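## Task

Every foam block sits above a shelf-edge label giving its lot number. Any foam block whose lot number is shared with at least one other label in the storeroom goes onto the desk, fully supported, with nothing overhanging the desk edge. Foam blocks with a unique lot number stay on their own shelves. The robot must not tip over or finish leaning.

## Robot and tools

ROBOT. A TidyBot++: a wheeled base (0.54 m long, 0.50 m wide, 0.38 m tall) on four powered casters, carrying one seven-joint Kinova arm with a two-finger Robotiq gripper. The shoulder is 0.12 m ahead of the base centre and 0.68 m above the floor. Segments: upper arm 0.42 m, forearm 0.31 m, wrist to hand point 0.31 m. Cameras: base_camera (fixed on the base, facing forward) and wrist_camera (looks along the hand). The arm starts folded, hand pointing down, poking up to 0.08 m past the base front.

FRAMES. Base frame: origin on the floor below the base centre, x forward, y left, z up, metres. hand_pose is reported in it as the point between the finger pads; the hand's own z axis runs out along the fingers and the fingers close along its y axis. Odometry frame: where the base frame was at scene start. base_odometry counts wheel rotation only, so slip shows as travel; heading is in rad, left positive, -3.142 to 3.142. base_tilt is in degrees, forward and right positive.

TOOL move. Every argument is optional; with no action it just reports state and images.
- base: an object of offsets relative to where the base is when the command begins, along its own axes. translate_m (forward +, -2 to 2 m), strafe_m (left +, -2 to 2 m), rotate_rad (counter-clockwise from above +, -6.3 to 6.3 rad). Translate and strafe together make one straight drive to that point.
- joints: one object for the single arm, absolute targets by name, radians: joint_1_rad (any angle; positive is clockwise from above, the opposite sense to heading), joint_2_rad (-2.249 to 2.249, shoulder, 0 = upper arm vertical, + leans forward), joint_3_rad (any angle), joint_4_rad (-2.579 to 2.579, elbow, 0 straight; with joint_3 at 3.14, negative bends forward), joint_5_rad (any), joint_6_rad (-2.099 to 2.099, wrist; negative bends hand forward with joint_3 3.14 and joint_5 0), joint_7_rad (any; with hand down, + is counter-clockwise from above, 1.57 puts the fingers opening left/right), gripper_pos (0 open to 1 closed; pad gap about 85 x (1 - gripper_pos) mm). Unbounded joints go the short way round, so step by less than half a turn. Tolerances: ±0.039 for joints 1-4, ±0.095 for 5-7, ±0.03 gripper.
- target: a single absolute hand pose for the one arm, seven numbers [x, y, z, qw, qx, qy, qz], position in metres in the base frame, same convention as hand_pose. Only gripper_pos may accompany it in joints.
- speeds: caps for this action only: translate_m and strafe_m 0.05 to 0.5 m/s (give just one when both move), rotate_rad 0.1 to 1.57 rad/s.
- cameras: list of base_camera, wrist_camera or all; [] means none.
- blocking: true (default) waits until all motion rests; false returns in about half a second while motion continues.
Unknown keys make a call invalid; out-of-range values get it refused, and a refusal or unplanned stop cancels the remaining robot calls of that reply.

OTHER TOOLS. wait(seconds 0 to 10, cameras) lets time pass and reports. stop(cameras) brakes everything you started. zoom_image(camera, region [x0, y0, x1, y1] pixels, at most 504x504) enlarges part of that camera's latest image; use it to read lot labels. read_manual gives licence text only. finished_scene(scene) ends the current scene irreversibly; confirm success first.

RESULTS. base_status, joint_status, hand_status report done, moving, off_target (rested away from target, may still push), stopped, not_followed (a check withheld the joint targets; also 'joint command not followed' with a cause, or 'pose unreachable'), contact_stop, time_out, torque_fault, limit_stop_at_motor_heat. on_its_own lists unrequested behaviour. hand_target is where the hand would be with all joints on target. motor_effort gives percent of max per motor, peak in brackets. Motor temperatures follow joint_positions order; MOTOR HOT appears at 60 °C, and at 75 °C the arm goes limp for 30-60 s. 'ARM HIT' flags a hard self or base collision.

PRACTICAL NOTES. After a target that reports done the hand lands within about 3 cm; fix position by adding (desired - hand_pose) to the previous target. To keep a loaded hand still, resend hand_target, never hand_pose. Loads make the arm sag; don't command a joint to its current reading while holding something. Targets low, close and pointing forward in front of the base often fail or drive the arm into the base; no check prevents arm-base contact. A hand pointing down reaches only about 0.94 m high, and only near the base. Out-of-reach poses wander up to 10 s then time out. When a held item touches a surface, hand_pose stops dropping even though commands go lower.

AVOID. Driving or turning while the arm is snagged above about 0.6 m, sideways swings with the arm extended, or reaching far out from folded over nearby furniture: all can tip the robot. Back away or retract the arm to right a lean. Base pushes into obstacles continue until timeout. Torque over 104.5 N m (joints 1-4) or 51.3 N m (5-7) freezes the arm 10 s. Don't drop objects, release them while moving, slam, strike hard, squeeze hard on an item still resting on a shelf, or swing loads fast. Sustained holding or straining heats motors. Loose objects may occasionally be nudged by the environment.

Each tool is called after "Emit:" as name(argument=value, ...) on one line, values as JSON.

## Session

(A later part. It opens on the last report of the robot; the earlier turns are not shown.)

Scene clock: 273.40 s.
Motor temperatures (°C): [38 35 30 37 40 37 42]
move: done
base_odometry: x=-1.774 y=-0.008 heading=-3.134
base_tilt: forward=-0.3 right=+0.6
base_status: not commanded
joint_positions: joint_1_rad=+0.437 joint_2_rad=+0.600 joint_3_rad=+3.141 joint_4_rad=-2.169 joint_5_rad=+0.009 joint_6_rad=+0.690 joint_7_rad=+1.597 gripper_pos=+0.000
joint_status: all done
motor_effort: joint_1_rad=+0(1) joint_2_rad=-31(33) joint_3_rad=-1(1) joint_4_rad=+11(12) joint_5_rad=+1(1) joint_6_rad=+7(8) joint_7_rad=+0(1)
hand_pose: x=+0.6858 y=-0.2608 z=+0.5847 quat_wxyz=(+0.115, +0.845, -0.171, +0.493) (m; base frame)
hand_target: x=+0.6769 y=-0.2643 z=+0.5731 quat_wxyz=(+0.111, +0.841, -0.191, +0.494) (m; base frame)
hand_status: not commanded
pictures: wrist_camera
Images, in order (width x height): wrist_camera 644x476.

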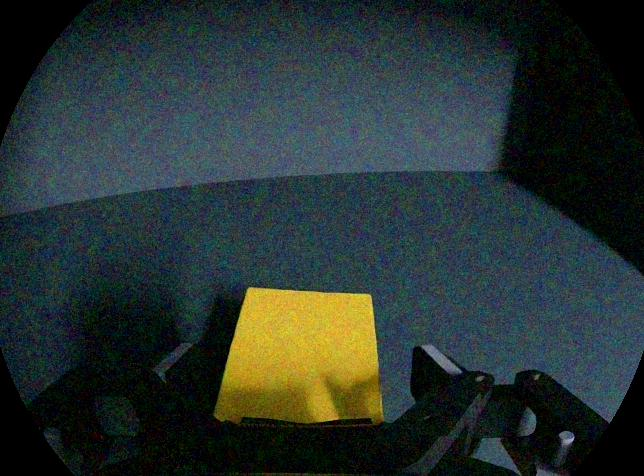

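Palm may be near the block; fingertips likely near shelf. Grip; lift.

Emit:
move(joints={"gripper_pos":0.65}, cameras=["wrist_camera"])

Emit:
move(joints={"joint_2_rad":0.46,"joint_4_rad":-2.12,"joint_6_rad":0.52}, cameras=["wrist_camera"])

Emit:
move(base={"translate_m":-0.5}, cameras=["wrist_camera"])

Scene clock: 274.53 s.
Motor temperatures (°C): [38 35 30 37 40 37 42]
move: off_target
base_odometry: x=-1.774 y=-0.008 heading=-3.134
base_tilt: forward=-0.3 right=+0.6
base_status: not commanded
joint_positions: joint_1_rad=+0.437 joint_2_rad=+0.600 joint_3_rad=+3.141 joint_4_rad=-2.169 joint_5_rad=+0.009 joint_6_rad=+0.694 joint_7_rad=+1.597 gripper_pos=+0.412
joint_status: gripper_pos off_target (ended at +0.412, target +0.650)
motor_effort: joint_1_rad=+0(1) joint_2_rad=-30(32) joint_3_rad=+0(1) joint_4_rad=+10(11) joint_5_rad=+1(1) joint_6_rad=+7(9) joint_7_rad=+0(1)
hand_pose: x=+0.6864 y=-0.2610 z=+0.5856 quat_wxyz=(+0.116, +0.844, -0.171, +0.495) (m; base frame)
hand_target: x=+0.6769 y=-0.2643 z=+0.5731 quat_wxyz=(+0.111, +0.841, -0.191, +0.494) (m; base frame)
hand_status: not commanded
pictures: wrist_camera
Images, in order (width x height): wrist_camera 644x476.

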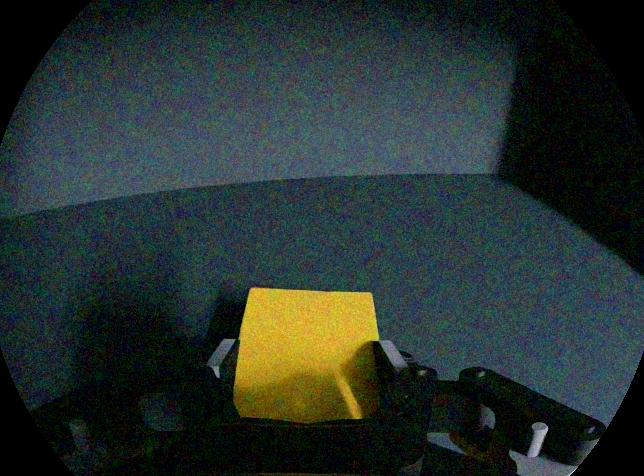

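Scene clock: 275.93 s.
Motor temperatures (°C): [38 35 30 37 40 37 42]
move: done
base_odometry: x=-1.774 y=-0.008 heading=-3.134
base_tilt: forward=-0.3 right=+0.6
base_status: not commanded
joint_positions: joint_1_rad=+0.437 joint_2_rad=+0.452 joint_3_rad=+3.141 joint_4_rad=-2.132 joint_5_rad=+0.009 joint_6_rad=+0.567 joint_7_rad=+1.597 gripper_pos=+0.412
joint_status: all done
motor_effort: joint_1_rad=+0(1) joint_2_rad=-29(34) joint_3_rad=+0(1) joint_4_rad=+14(15) joint_5_rad=+1(1) joint_6_rad=+8(9) joint_7_rad=+0(1)
hand_pose: x=+0.6922 y=-0.2640 z=+0.6593 quat_wxyz=(+0.122, +0.829, -0.168, +0.519) (m; base frame)
hand_target: x=+0.6874 y=-0.2693 z=+0.6465 quat_wxyz=(+0.113, +0.836, -0.189, +0.502) (m; base frame)
hand_status: not commanded
pictures: wrist_camera
Images, in order (width x height): wrist_camera 644x476.

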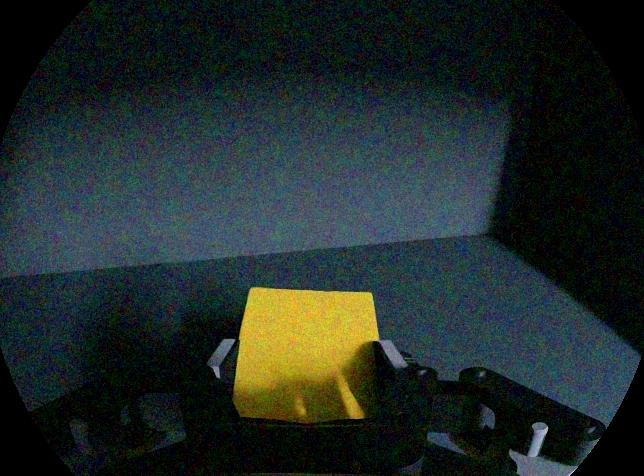

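Scene clock: 278.30 s.
Motor temperatures (°C): [38 35 30 37 40 37 42]
move: done
base_odometry: x=-1.274 y=-0.004 heading=-3.133
base_tilt: forward=-0.3 right=+0.6
base_status: done
joint_positions: joint_1_rad=+0.438 joint_2_rad=+0.451 joint_3_rad=+3.141 joint_4_rad=-2.131 joint_5_rad=+0.009 joint_6_rad=+0.563 joint_7_rad=+1.597 gripper_pos=+0.412
joint_status: not commanded
motor_effort: joint_1_rad=+0(3) joint_2_rad=-29(32) joint_3_rad=+0(2) joint_4_rad=+14(16) joint_5_rad=+1(1) joint_6_rad=+8(9) joint_7_rad=+0(1)
hand_pose: x=+0.6917 y=-0.2646 z=+0.6592 quat_wxyz=(+0.122, +0.830, -0.168, +0.518) (m; base frame)
hand_target: x=+0.6874 y=-0.2693 z=+0.6465 quat_wxyz=(+0.113, +0.836, -0.189, +0.502) (m; base frame)
hand_status: not commanded
pictures: wrist_camera
Images, in order (width x height): wrist_camera 644x476.

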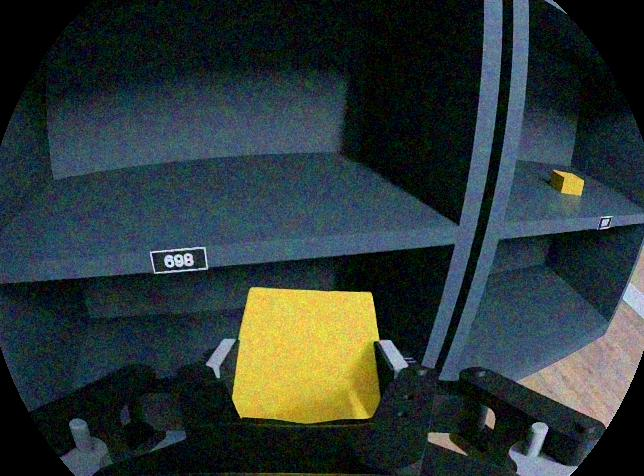

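Emit:
move(joints={"joint_1_rad":0,"joint_2_rad":-0.7,"joint_4_rad":-1.6,"joint_6_rad":-1.2}, cameras=[])

Emit:
move(base={"translate_m":-1.55,"strafe_m":-0.1}, cameras=[])

Emit:
move(base={"rotate_rad":-1.58}, speeds={"rotate_rad":0.8})

Scene clock: 281.47 s.
Motor temperatures (°C): [38 35 30 37 40 37 42]
move: done
base_odometry: x=-1.274 y=-0.004 heading=-3.133
base_tilt: forward=-0.4 right=+0.6
base_status: not commanded
joint_positions: joint_1_rad=+0.020 joint_2_rad=-0.691 joint_3_rad=+3.141 joint_4_rad=-1.615 joint_5_rad=+0.009 joint_6_rad=-1.151 joint_7_rad=+1.597 gripper_pos=+0.412
joint_status: all done
motor_effort: joint_1_rad=+0(2) joint_2_rad=+4(32) joint_3_rad=+1(1) joint_4_rad=+19(22) joint_5_rad=+1(1) joint_6_rad=+8(10) joint_7_rad=+0(1)
hand_pose: x=+0.3741 y=-0.0057 z=+1.0452 quat_wxyz=(+0.016, +0.861, +0.003, +0.508) (m; base frame)
hand_target: x=+0.3629 y=+0.0020 z=+1.0419 quat_wxyz=(+0.000, +0.867, +0.000, +0.498) (m; base frame)
hand_status: not commanded
pictures: none
No camera images: "cameras" was empty.

Scene clock: 285.93 s.
Motor temperatures (°C): [38 35 30 37 40 37 42]
move: done
base_odometry: x=+0.275 y=+0.109 heading=-3.133
base_tilt: forward=-0.4 right=+0.6
base_status: done
joint_positions: joint_1_rad=+0.019 joint_2_rad=-0.695 joint_3_rad=+3.141 joint_4_rad=-1.614 joint_5_rad=+0.009 joint_6_rad=-1.155 joint_7_rad=+1.597 gripper_pos=+0.412
joint_status: not commanded
motor_effort: joint_1_rad=-1(1) joint_2_rad=+5(9) joint_3_rad=+1(2) joint_4_rad=+19(20) joint_5_rad=+1(1) joint_6_rad=+8(9) joint_7_rad=+0(1)
hand_pose: x=+0.3720 y=-0.0057 z=+1.0456 quat_wxyz=(+0.016, +0.861, +0.003, +0.509) (m; base frame)
hand_target: x=+0.3629 y=+0.0020 z=+1.0419 quat_wxyz=(+0.000, +0.867, +0.000, +0.498) (m; base frame)
hand_status: not commanded
pictures: none
No camera images: "cameras" was empty.

Scene clock: 288.70 s.
Motor temperatures (°C): [38 35 30 37 40 37 42]
move: done
base_odometry: x=+0.275 y=+0.109 heading=+1.571
base_tilt: forward=-0.4 right=+0.6
base_status: done
joint_positions: joint_1_rad=+0.017 joint_2_rad=-0.695 joint_3_rad=+3.141 joint_4_rad=-1.614 joint_5_rad=+0.009 joint_6_rad=-1.155 joint_7_rad=+1.597 gripper_pos=+0.412
joint_status: not commanded
motor_effort: joint_1_rad=-1(1) joint_2_rad=+5(6) joint_3_rad=+1(3) joint_4_rad=+18(20) joint_5_rad=+1(2) joint_6_rad=+8(9) joint_7_rad=+0(1)
hand_pose: x=+0.3720 y=-0.0051 z=+1.0456 quat_wxyz=(+0.016, +0.861, +0.004, +0.509) (m; base frame)
hand_target: x=+0.3629 y=+0.0020 z=+1.0419 quat_wxyz=(+0.000, +0.867, +0.000, +0.498) (m; base frame)
hand_status: not commanded
pictures: base_camera, wrist_camera
Images, in order (width x height): base_camera 644x364, wrist_camera 644x476.

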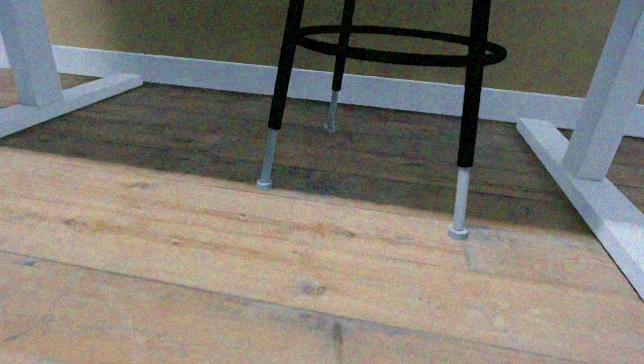

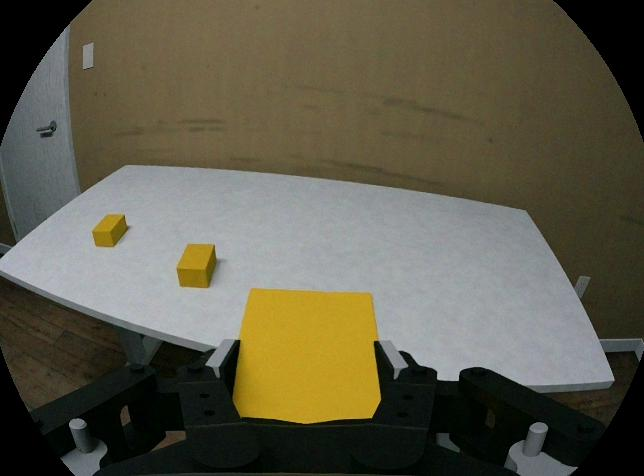

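Emit:
move(base={"translate_m":0.21}, speeds={"translate_m":0.3}, cameras=["base_camera"])

Emit:
move(joints={"joint_2_rad":0.02,"joint_4_rad":-2.0,"joint_6_rad":-0.06}, cameras=["wrist_camera"])

Emit:
move(joints={"joint_4_rad":-2.12,"joint_6_rad":0.06}, cameras=[])

Emit:
move(joints={"joint_4_rad":-2.16,"joint_6_rad":0.10}, cameras=[])

Emit:
move(joints={"joint_4_rad":-2.19,"joint_6_rad":0.13}, cameras=["wrist_camera"])

Emit:
move(joints={"joint_4_rad":-2.215,"joint_6_rad":0.155}, cameras=["wrist_camera"])

Scene clock: 290.73 s.
Motor temperatures (°C): [38 35 30 37 40 37 42]
move: done
base_odometry: x=+0.275 y=+0.319 heading=+1.570
base_tilt: forward=-0.3 right=+0.6
base_status: done
joint_positions: joint_1_rad=+0.017 joint_2_rad=-0.694 joint_3_rad=+3.141 joint_4_rad=-1.613 joint_5_rad=+0.009 joint_6_rad=-1.156 joint_7_rad=+1.597 gripper_pos=+0.412
joint_status: not commanded
motor_effort: joint_1_rad=-1(1) joint_2_rad=+4(10) joint_3_rad=+1(1) joint_4_rad=+19(20) joint_5_rad=+1(1) joint_6_rad=+8(9) joint_7_rad=+0(1)
hand_pose: x=+0.3725 y=-0.0051 z=+1.0453 quat_wxyz=(+0.015, +0.861, +0.004, +0.508) (m; base frame)
hand_target: x=+0.3629 y=+0.0020 z=+1.0419 quat_wxyz=(+0.000, +0.867, +0.000, +0.498) (m; base frame)
hand_status: not commanded
pictures: base_camera
Images, in order (width x height): base_camera 644x364.

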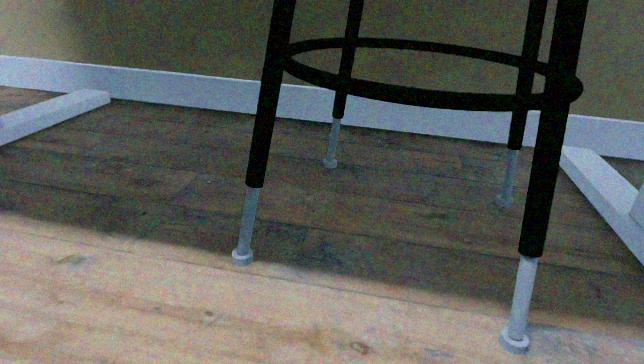

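Scene clock: 293.10 s.
Motor temperatures (°C): [38 35 30 37 40 37 42]
move: done
base_odometry: x=+0.275 y=+0.319 heading=+1.570
base_tilt: forward=-0.3 right=+0.6
base_status: not commanded
joint_positions: joint_1_rad=+0.017 joint_2_rad=+0.003 joint_3_rad=+3.141 joint_4_rad=-1.971 joint_5_rad=+0.009 joint_6_rad=-0.119 joint_7_rad=+1.597 gripper_pos=+0.412
joint_status: all done
motor_effort: joint_1_rad=+0(1) joint_2_rad=-21(22) joint_3_rad=+0(1) joint_4_rad=+20(23) joint_5_rad=+1(1) joint_6_rad=+8(9) joint_7_rad=+0(1)
hand_pose: x=+0.6793 y=-0.0082 z=+0.8242 quat_wxyz=(+0.013, +0.866, +0.008, +0.501) (m; base frame)
hand_target: x=+0.6824 y=+0.0022 z=+0.8142 quat_wxyz=(-0.001, +0.862, +0.000, +0.506) (m; base frame)
hand_status: not commanded
pictures: wrist_camera
Images, in order (width x height): wrist_camera 644x476.

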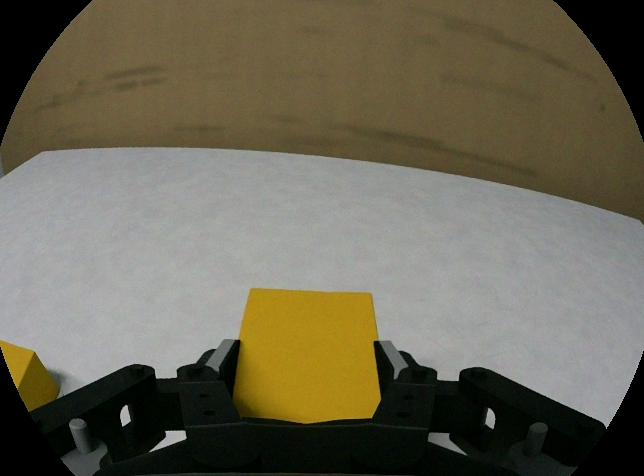

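Scene clock: 294.37 s.
Motor temperatures (°C): [38 35 30 37 40 37 42]
move: done
base_odometry: x=+0.275 y=+0.319 heading=+1.570
base_tilt: forward=-0.3 right=+0.6
base_status: not commanded
joint_positions: joint_1_rad=+0.017 joint_2_rad=+0.003 joint_3_rad=+3.141 joint_4_rad=-2.096 joint_5_rad=+0.009 joint_6_rad=+0.002 joint_7_rad=+1.597 gripper_pos=+0.412
joint_status: all done
motor_effort: joint_1_rad=+0(1) joint_2_rad=-19(20) joint_3_rad=+0(1) joint_4_rad=+20(21) joint_5_rad=+1(1) joint_6_rad=+8(9) joint_7_rad=+0(0)
hand_pose: x=+0.6610 y=-0.0076 z=+0.7878 quat_wxyz=(+0.013, +0.867, +0.008, +0.499) (m; base frame)
hand_target: x=+0.6640 y=+0.0022 z=+0.7813 quat_wxyz=(-0.001, +0.862, +0.000, +0.506) (m; base frame)
hand_status: not commanded
pictures: none
No camera images: "cameras" was empty.

Scene clock: 295.07 s.
Motor temperatures (°C): [38 35 30 37 40 37 42]
move: done
base_odometry: x=+0.275 y=+0.319 heading=+1.570
base_tilt: forward=-0.3 right=+0.6
base_status: not commanded
joint_positions: joint_1_rad=+0.017 joint_2_rad=+0.003 joint_3_rad=+3.141 joint_4_rad=-2.136 joint_5_rad=+0.009 joint_6_rad=+0.046 joint_7_rad=+1.597 gripper_pos=+0.412
joint_status: all done
motor_effort: joint_1_rad=-1(1) joint_2_rad=-19(20) joint_3_rad=+0(0) joint_4_rad=+20(21) joint_5_rad=+1(1) joint_6_rad=+8(9) joint_7_rad=+0(0)
hand_pose: x=+0.6551 y=-0.0074 z=+0.7782 quat_wxyz=(+0.013, +0.866, +0.008, +0.501) (m; base frame)
hand_target: x=+0.6570 y=+0.0022 z=+0.7709 quat_wxyz=(-0.001, +0.862, +0.000, +0.506) (m; base frame)
hand_status: not commanded
pictures: none
No camera images: "cameras" was empty.

Scene clock: 295.73 s.
Motor temperatures (°C): [38 35 30 37 40 37 42]
move: done
base_odometry: x=+0.275 y=+0.319 heading=+1.570
base_tilt: forward=-0.3 right=+0.6
base_status: not commanded
joint_positions: joint_1_rad=+0.017 joint_2_rad=+0.003 joint_3_rad=+3.141 joint_4_rad=-2.164 joint_5_rad=+0.009 joint_6_rad=+0.078 joint_7_rad=+1.597 gripper_pos=+0.412
joint_status: all done
motor_effort: joint_1_rad=-1(1) joint_2_rad=-18(19) joint_3_rad=+0(0) joint_4_rad=+18(20) joint_5_rad=+1(1) joint_6_rad=+8(8) joint_7_rad=+0(1)
hand_pose: x=+0.6509 y=-0.0072 z=+0.7719 quat_wxyz=(+0.013, +0.865, +0.008, +0.502) (m; base frame)
hand_target: x=+0.6515 y=+0.0022 z=+0.7632 quat_wxyz=(-0.001, +0.862, +0.000, +0.506) (m; base frame)
hand_status: not commanded
pictures: wrist_camera
Images, in order (width x height): wrist_camera 644x476.

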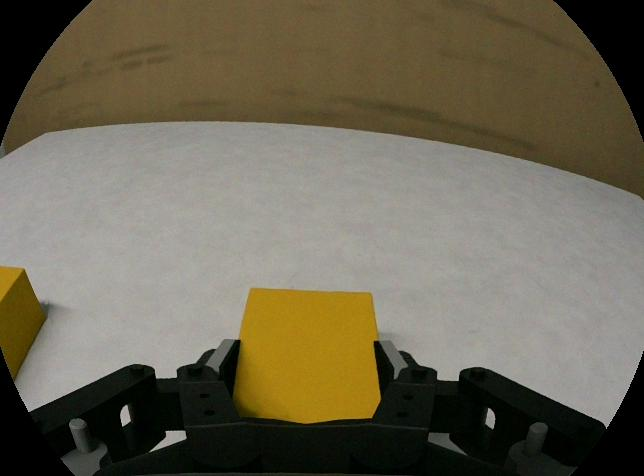

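Scene clock: 296.37 s.
Motor temperatures (°C): [38 35 30 37 40 37 42]
move: done
base_odometry: x=+0.275 y=+0.319 heading=+1.570
base_tilt: forward=-0.3 right=+0.6
base_status: not commanded
joint_positions: joint_1_rad=+0.017 joint_2_rad=+0.003 joint_3_rad=+3.141 joint_4_rad=-2.181 joint_5_rad=+0.009 joint_6_rad=+0.111 joint_7_rad=+1.597 gripper_pos=+0.412
joint_status: all done
motor_effort: joint_1_rad=+0(1) joint_2_rad=-17(18) joint_3_rad=+0(0) joint_4_rad=+17(19) joint_5_rad=+1(1) joint_6_rad=+7(8) joint_7_rad=+0(0)
hand_pose: x=+0.6502 y=-0.0071 z=+0.7717 quat_wxyz=(+0.013, +0.861, +0.008, +0.509) (m; base frame)
hand_target: x=+0.6467 y=+0.0022 z=+0.7570 quat_wxyz=(-0.001, +0.862, +0.000, +0.506) (m; base frame)
hand_status: not commanded
pictures: wrist_camera
Images, in order (width x height): wrist_camera 644x476.

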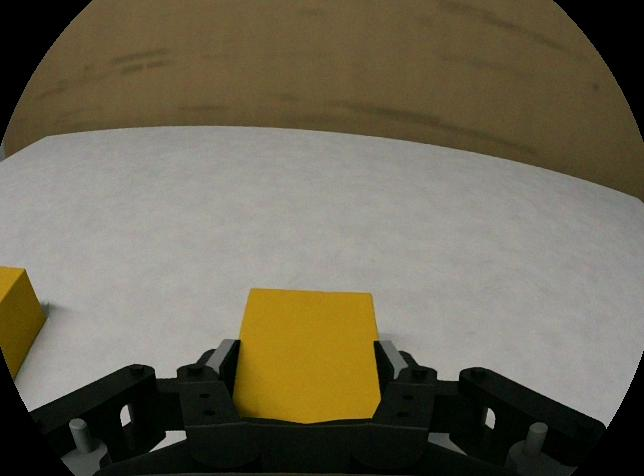

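Emit:
move(joints={"joint_4_rad":-2.2,"gripper_pos":0.3}, cameras=[])

Emit:
move(joints={"gripper_pos":0.0}, cameras=[])

Emit:
move(joints={"joint_2_rad":-0.2,"joint_4_rad":-2.05,"joint_6_rad":-0.23}, cameras=[])

Emit:
move(base={"translate_m":-0.3}, cameras=["wrist_camera"])

Scene clock: 297.33 s.
Motor temperatures (°C): [38 35 30 37 40 37 42]
move: done
base_odometry: x=+0.275 y=+0.319 heading=+1.570
base_tilt: forward=-0.3 right=+0.6
base_status: not commanded
joint_positions: joint_1_rad=+0.017 joint_2_rad=+0.003 joint_3_rad=+3.141 joint_4_rad=-2.182 joint_5_rad=+0.009 joint_6_rad=+0.111 joint_7_rad=+1.597 gripper_pos=+0.300
joint_status: all done
motor_effort: joint_1_rad=+0(1) joint_2_rad=-18(19) joint_3_rad=+0(0) joint_4_rad=+19(19) joint_5_rad=+1(1) joint_6_rad=+8(8) joint_7_rad=+0(1)
hand_pose: x=+0.6499 y=-0.0071 z=+0.7713 quat_wxyz=(+0.013, +0.861, +0.008, +0.509) (m; base frame)
hand_target: x=+0.6519 y=+0.0022 z=+0.7648 quat_wxyz=(-0.001, +0.859, +0.000, +0.513) (m; base frame)
hand_status: not commanded
pictures: none
No camera images: "cameras" was empty.

Scene clock: 298.03 s.
Motor temperatures (°C): [37 35 30 37 40 37 42]
move: done
base_odometry: x=+0.275 y=+0.319 heading=+1.570
base_tilt: forward=-0.3 right=+0.6
base_status: not commanded
joint_positions: joint_1_rad=+0.017 joint_2_rad=+0.003 joint_3_rad=+3.141 joint_4_rad=-2.182 joint_5_rad=+0.009 joint_6_rad=+0.111 joint_7_rad=+1.597 gripper_pos=+0.000
joint_status: all done
motor_effort: joint_1_rad=+0(1) joint_2_rad=-18(19) joint_3_rad=+0(0) joint_4_rad=+18(19) joint_5_rad=+1(1) joint_6_rad=+7(8) joint_7_rad=+0(0)
hand_pose: x=+0.6499 y=-0.0071 z=+0.7713 quat_wxyz=(+0.013, +0.861, +0.008, +0.509) (m; base frame)
hand_target: x=+0.6519 y=+0.0022 z=+0.7648 quat_wxyz=(-0.001, +0.859, +0.000, +0.513) (m; base frame)
hand_status: not commanded
pictures: none
No camera images: "cameras" was empty.

Scene clock: 299.60 s.
Motor temperatures (°C): [37 35 30 37 40 37 42]
move: done
base_odometry: x=+0.275 y=+0.319 heading=+1.570
base_tilt: forward=-0.3 right=+0.6
base_status: not commanded
joint_positions: joint_1_rad=+0.017 joint_2_rad=-0.202 joint_3_rad=+3.141 joint_4_rad=-2.059 joint_5_rad=+0.009 joint_6_rad=-0.180 joint_7_rad=+1.597 gripper_pos=+0.000
joint_status: all done
motor_effort: joint_1_rad=+0(1) joint_2_rad=-13(21) joint_3_rad=+1(1) joint_4_rad=+21(22) joint_5_rad=+1(1) joint_6_rad=+8(9) joint_7_rad=+0(1)
hand_pose: x=+0.6141 y=-0.0073 z=+0.8654 quat_wxyz=(+0.014, +0.851, +0.008, +0.525) (m; base frame)
hand_target: x=+0.6094 y=+0.0022 z=+0.8558 quat_wxyz=(+0.000, +0.862, +0.000, +0.506) (m; base frame)
hand_status: not commanded
pictures: none
No camera images: "cameras" was empty.

Scene clock: 301.63 s.
Motor temperatures (°C): [37 35 30 37 40 37 42]
move: done
base_odometry: x=+0.275 y=+0.019 heading=+1.568
base_tilt: forward=-0.4 right=+0.6
base_status: done
joint_positions: joint_1_rad=+0.016 joint_2_rad=-0.209 joint_3_rad=+3.141 joint_4_rad=-2.058 joint_5_rad=+0.009 joint_6_rad=-0.186 joint_7_rad=+1.597 gripper_pos=+0.000
joint_status: not commanded
motor_effort: joint_1_rad=+0(1) joint_2_rad=-13(16) joint_3_rad=+0(2) joint_4_rad=+21(22) joint_5_rad=+1(1) joint_6_rad=+8(9) joint_7_rad=+0(1)
hand_pose: x=+0.6123 y=-0.0065 z=+0.8676 quat_wxyz=(+0.014, +0.851, +0.008, +0.525) (m; base frame)
hand_target: x=+0.6094 y=+0.0022 z=+0.8558 quat_wxyz=(+0.000, +0.862, +0.000, +0.506) (m; base frame)
hand_status: not commanded
pictures: wrist_camera
Images, in order (width x height): wrist_camera 644x476.

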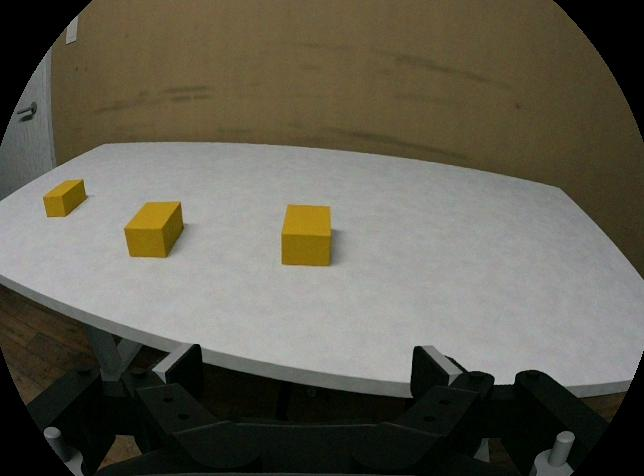

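Emit:
finished_scene(scene=2)

The scene is finished: the task was done.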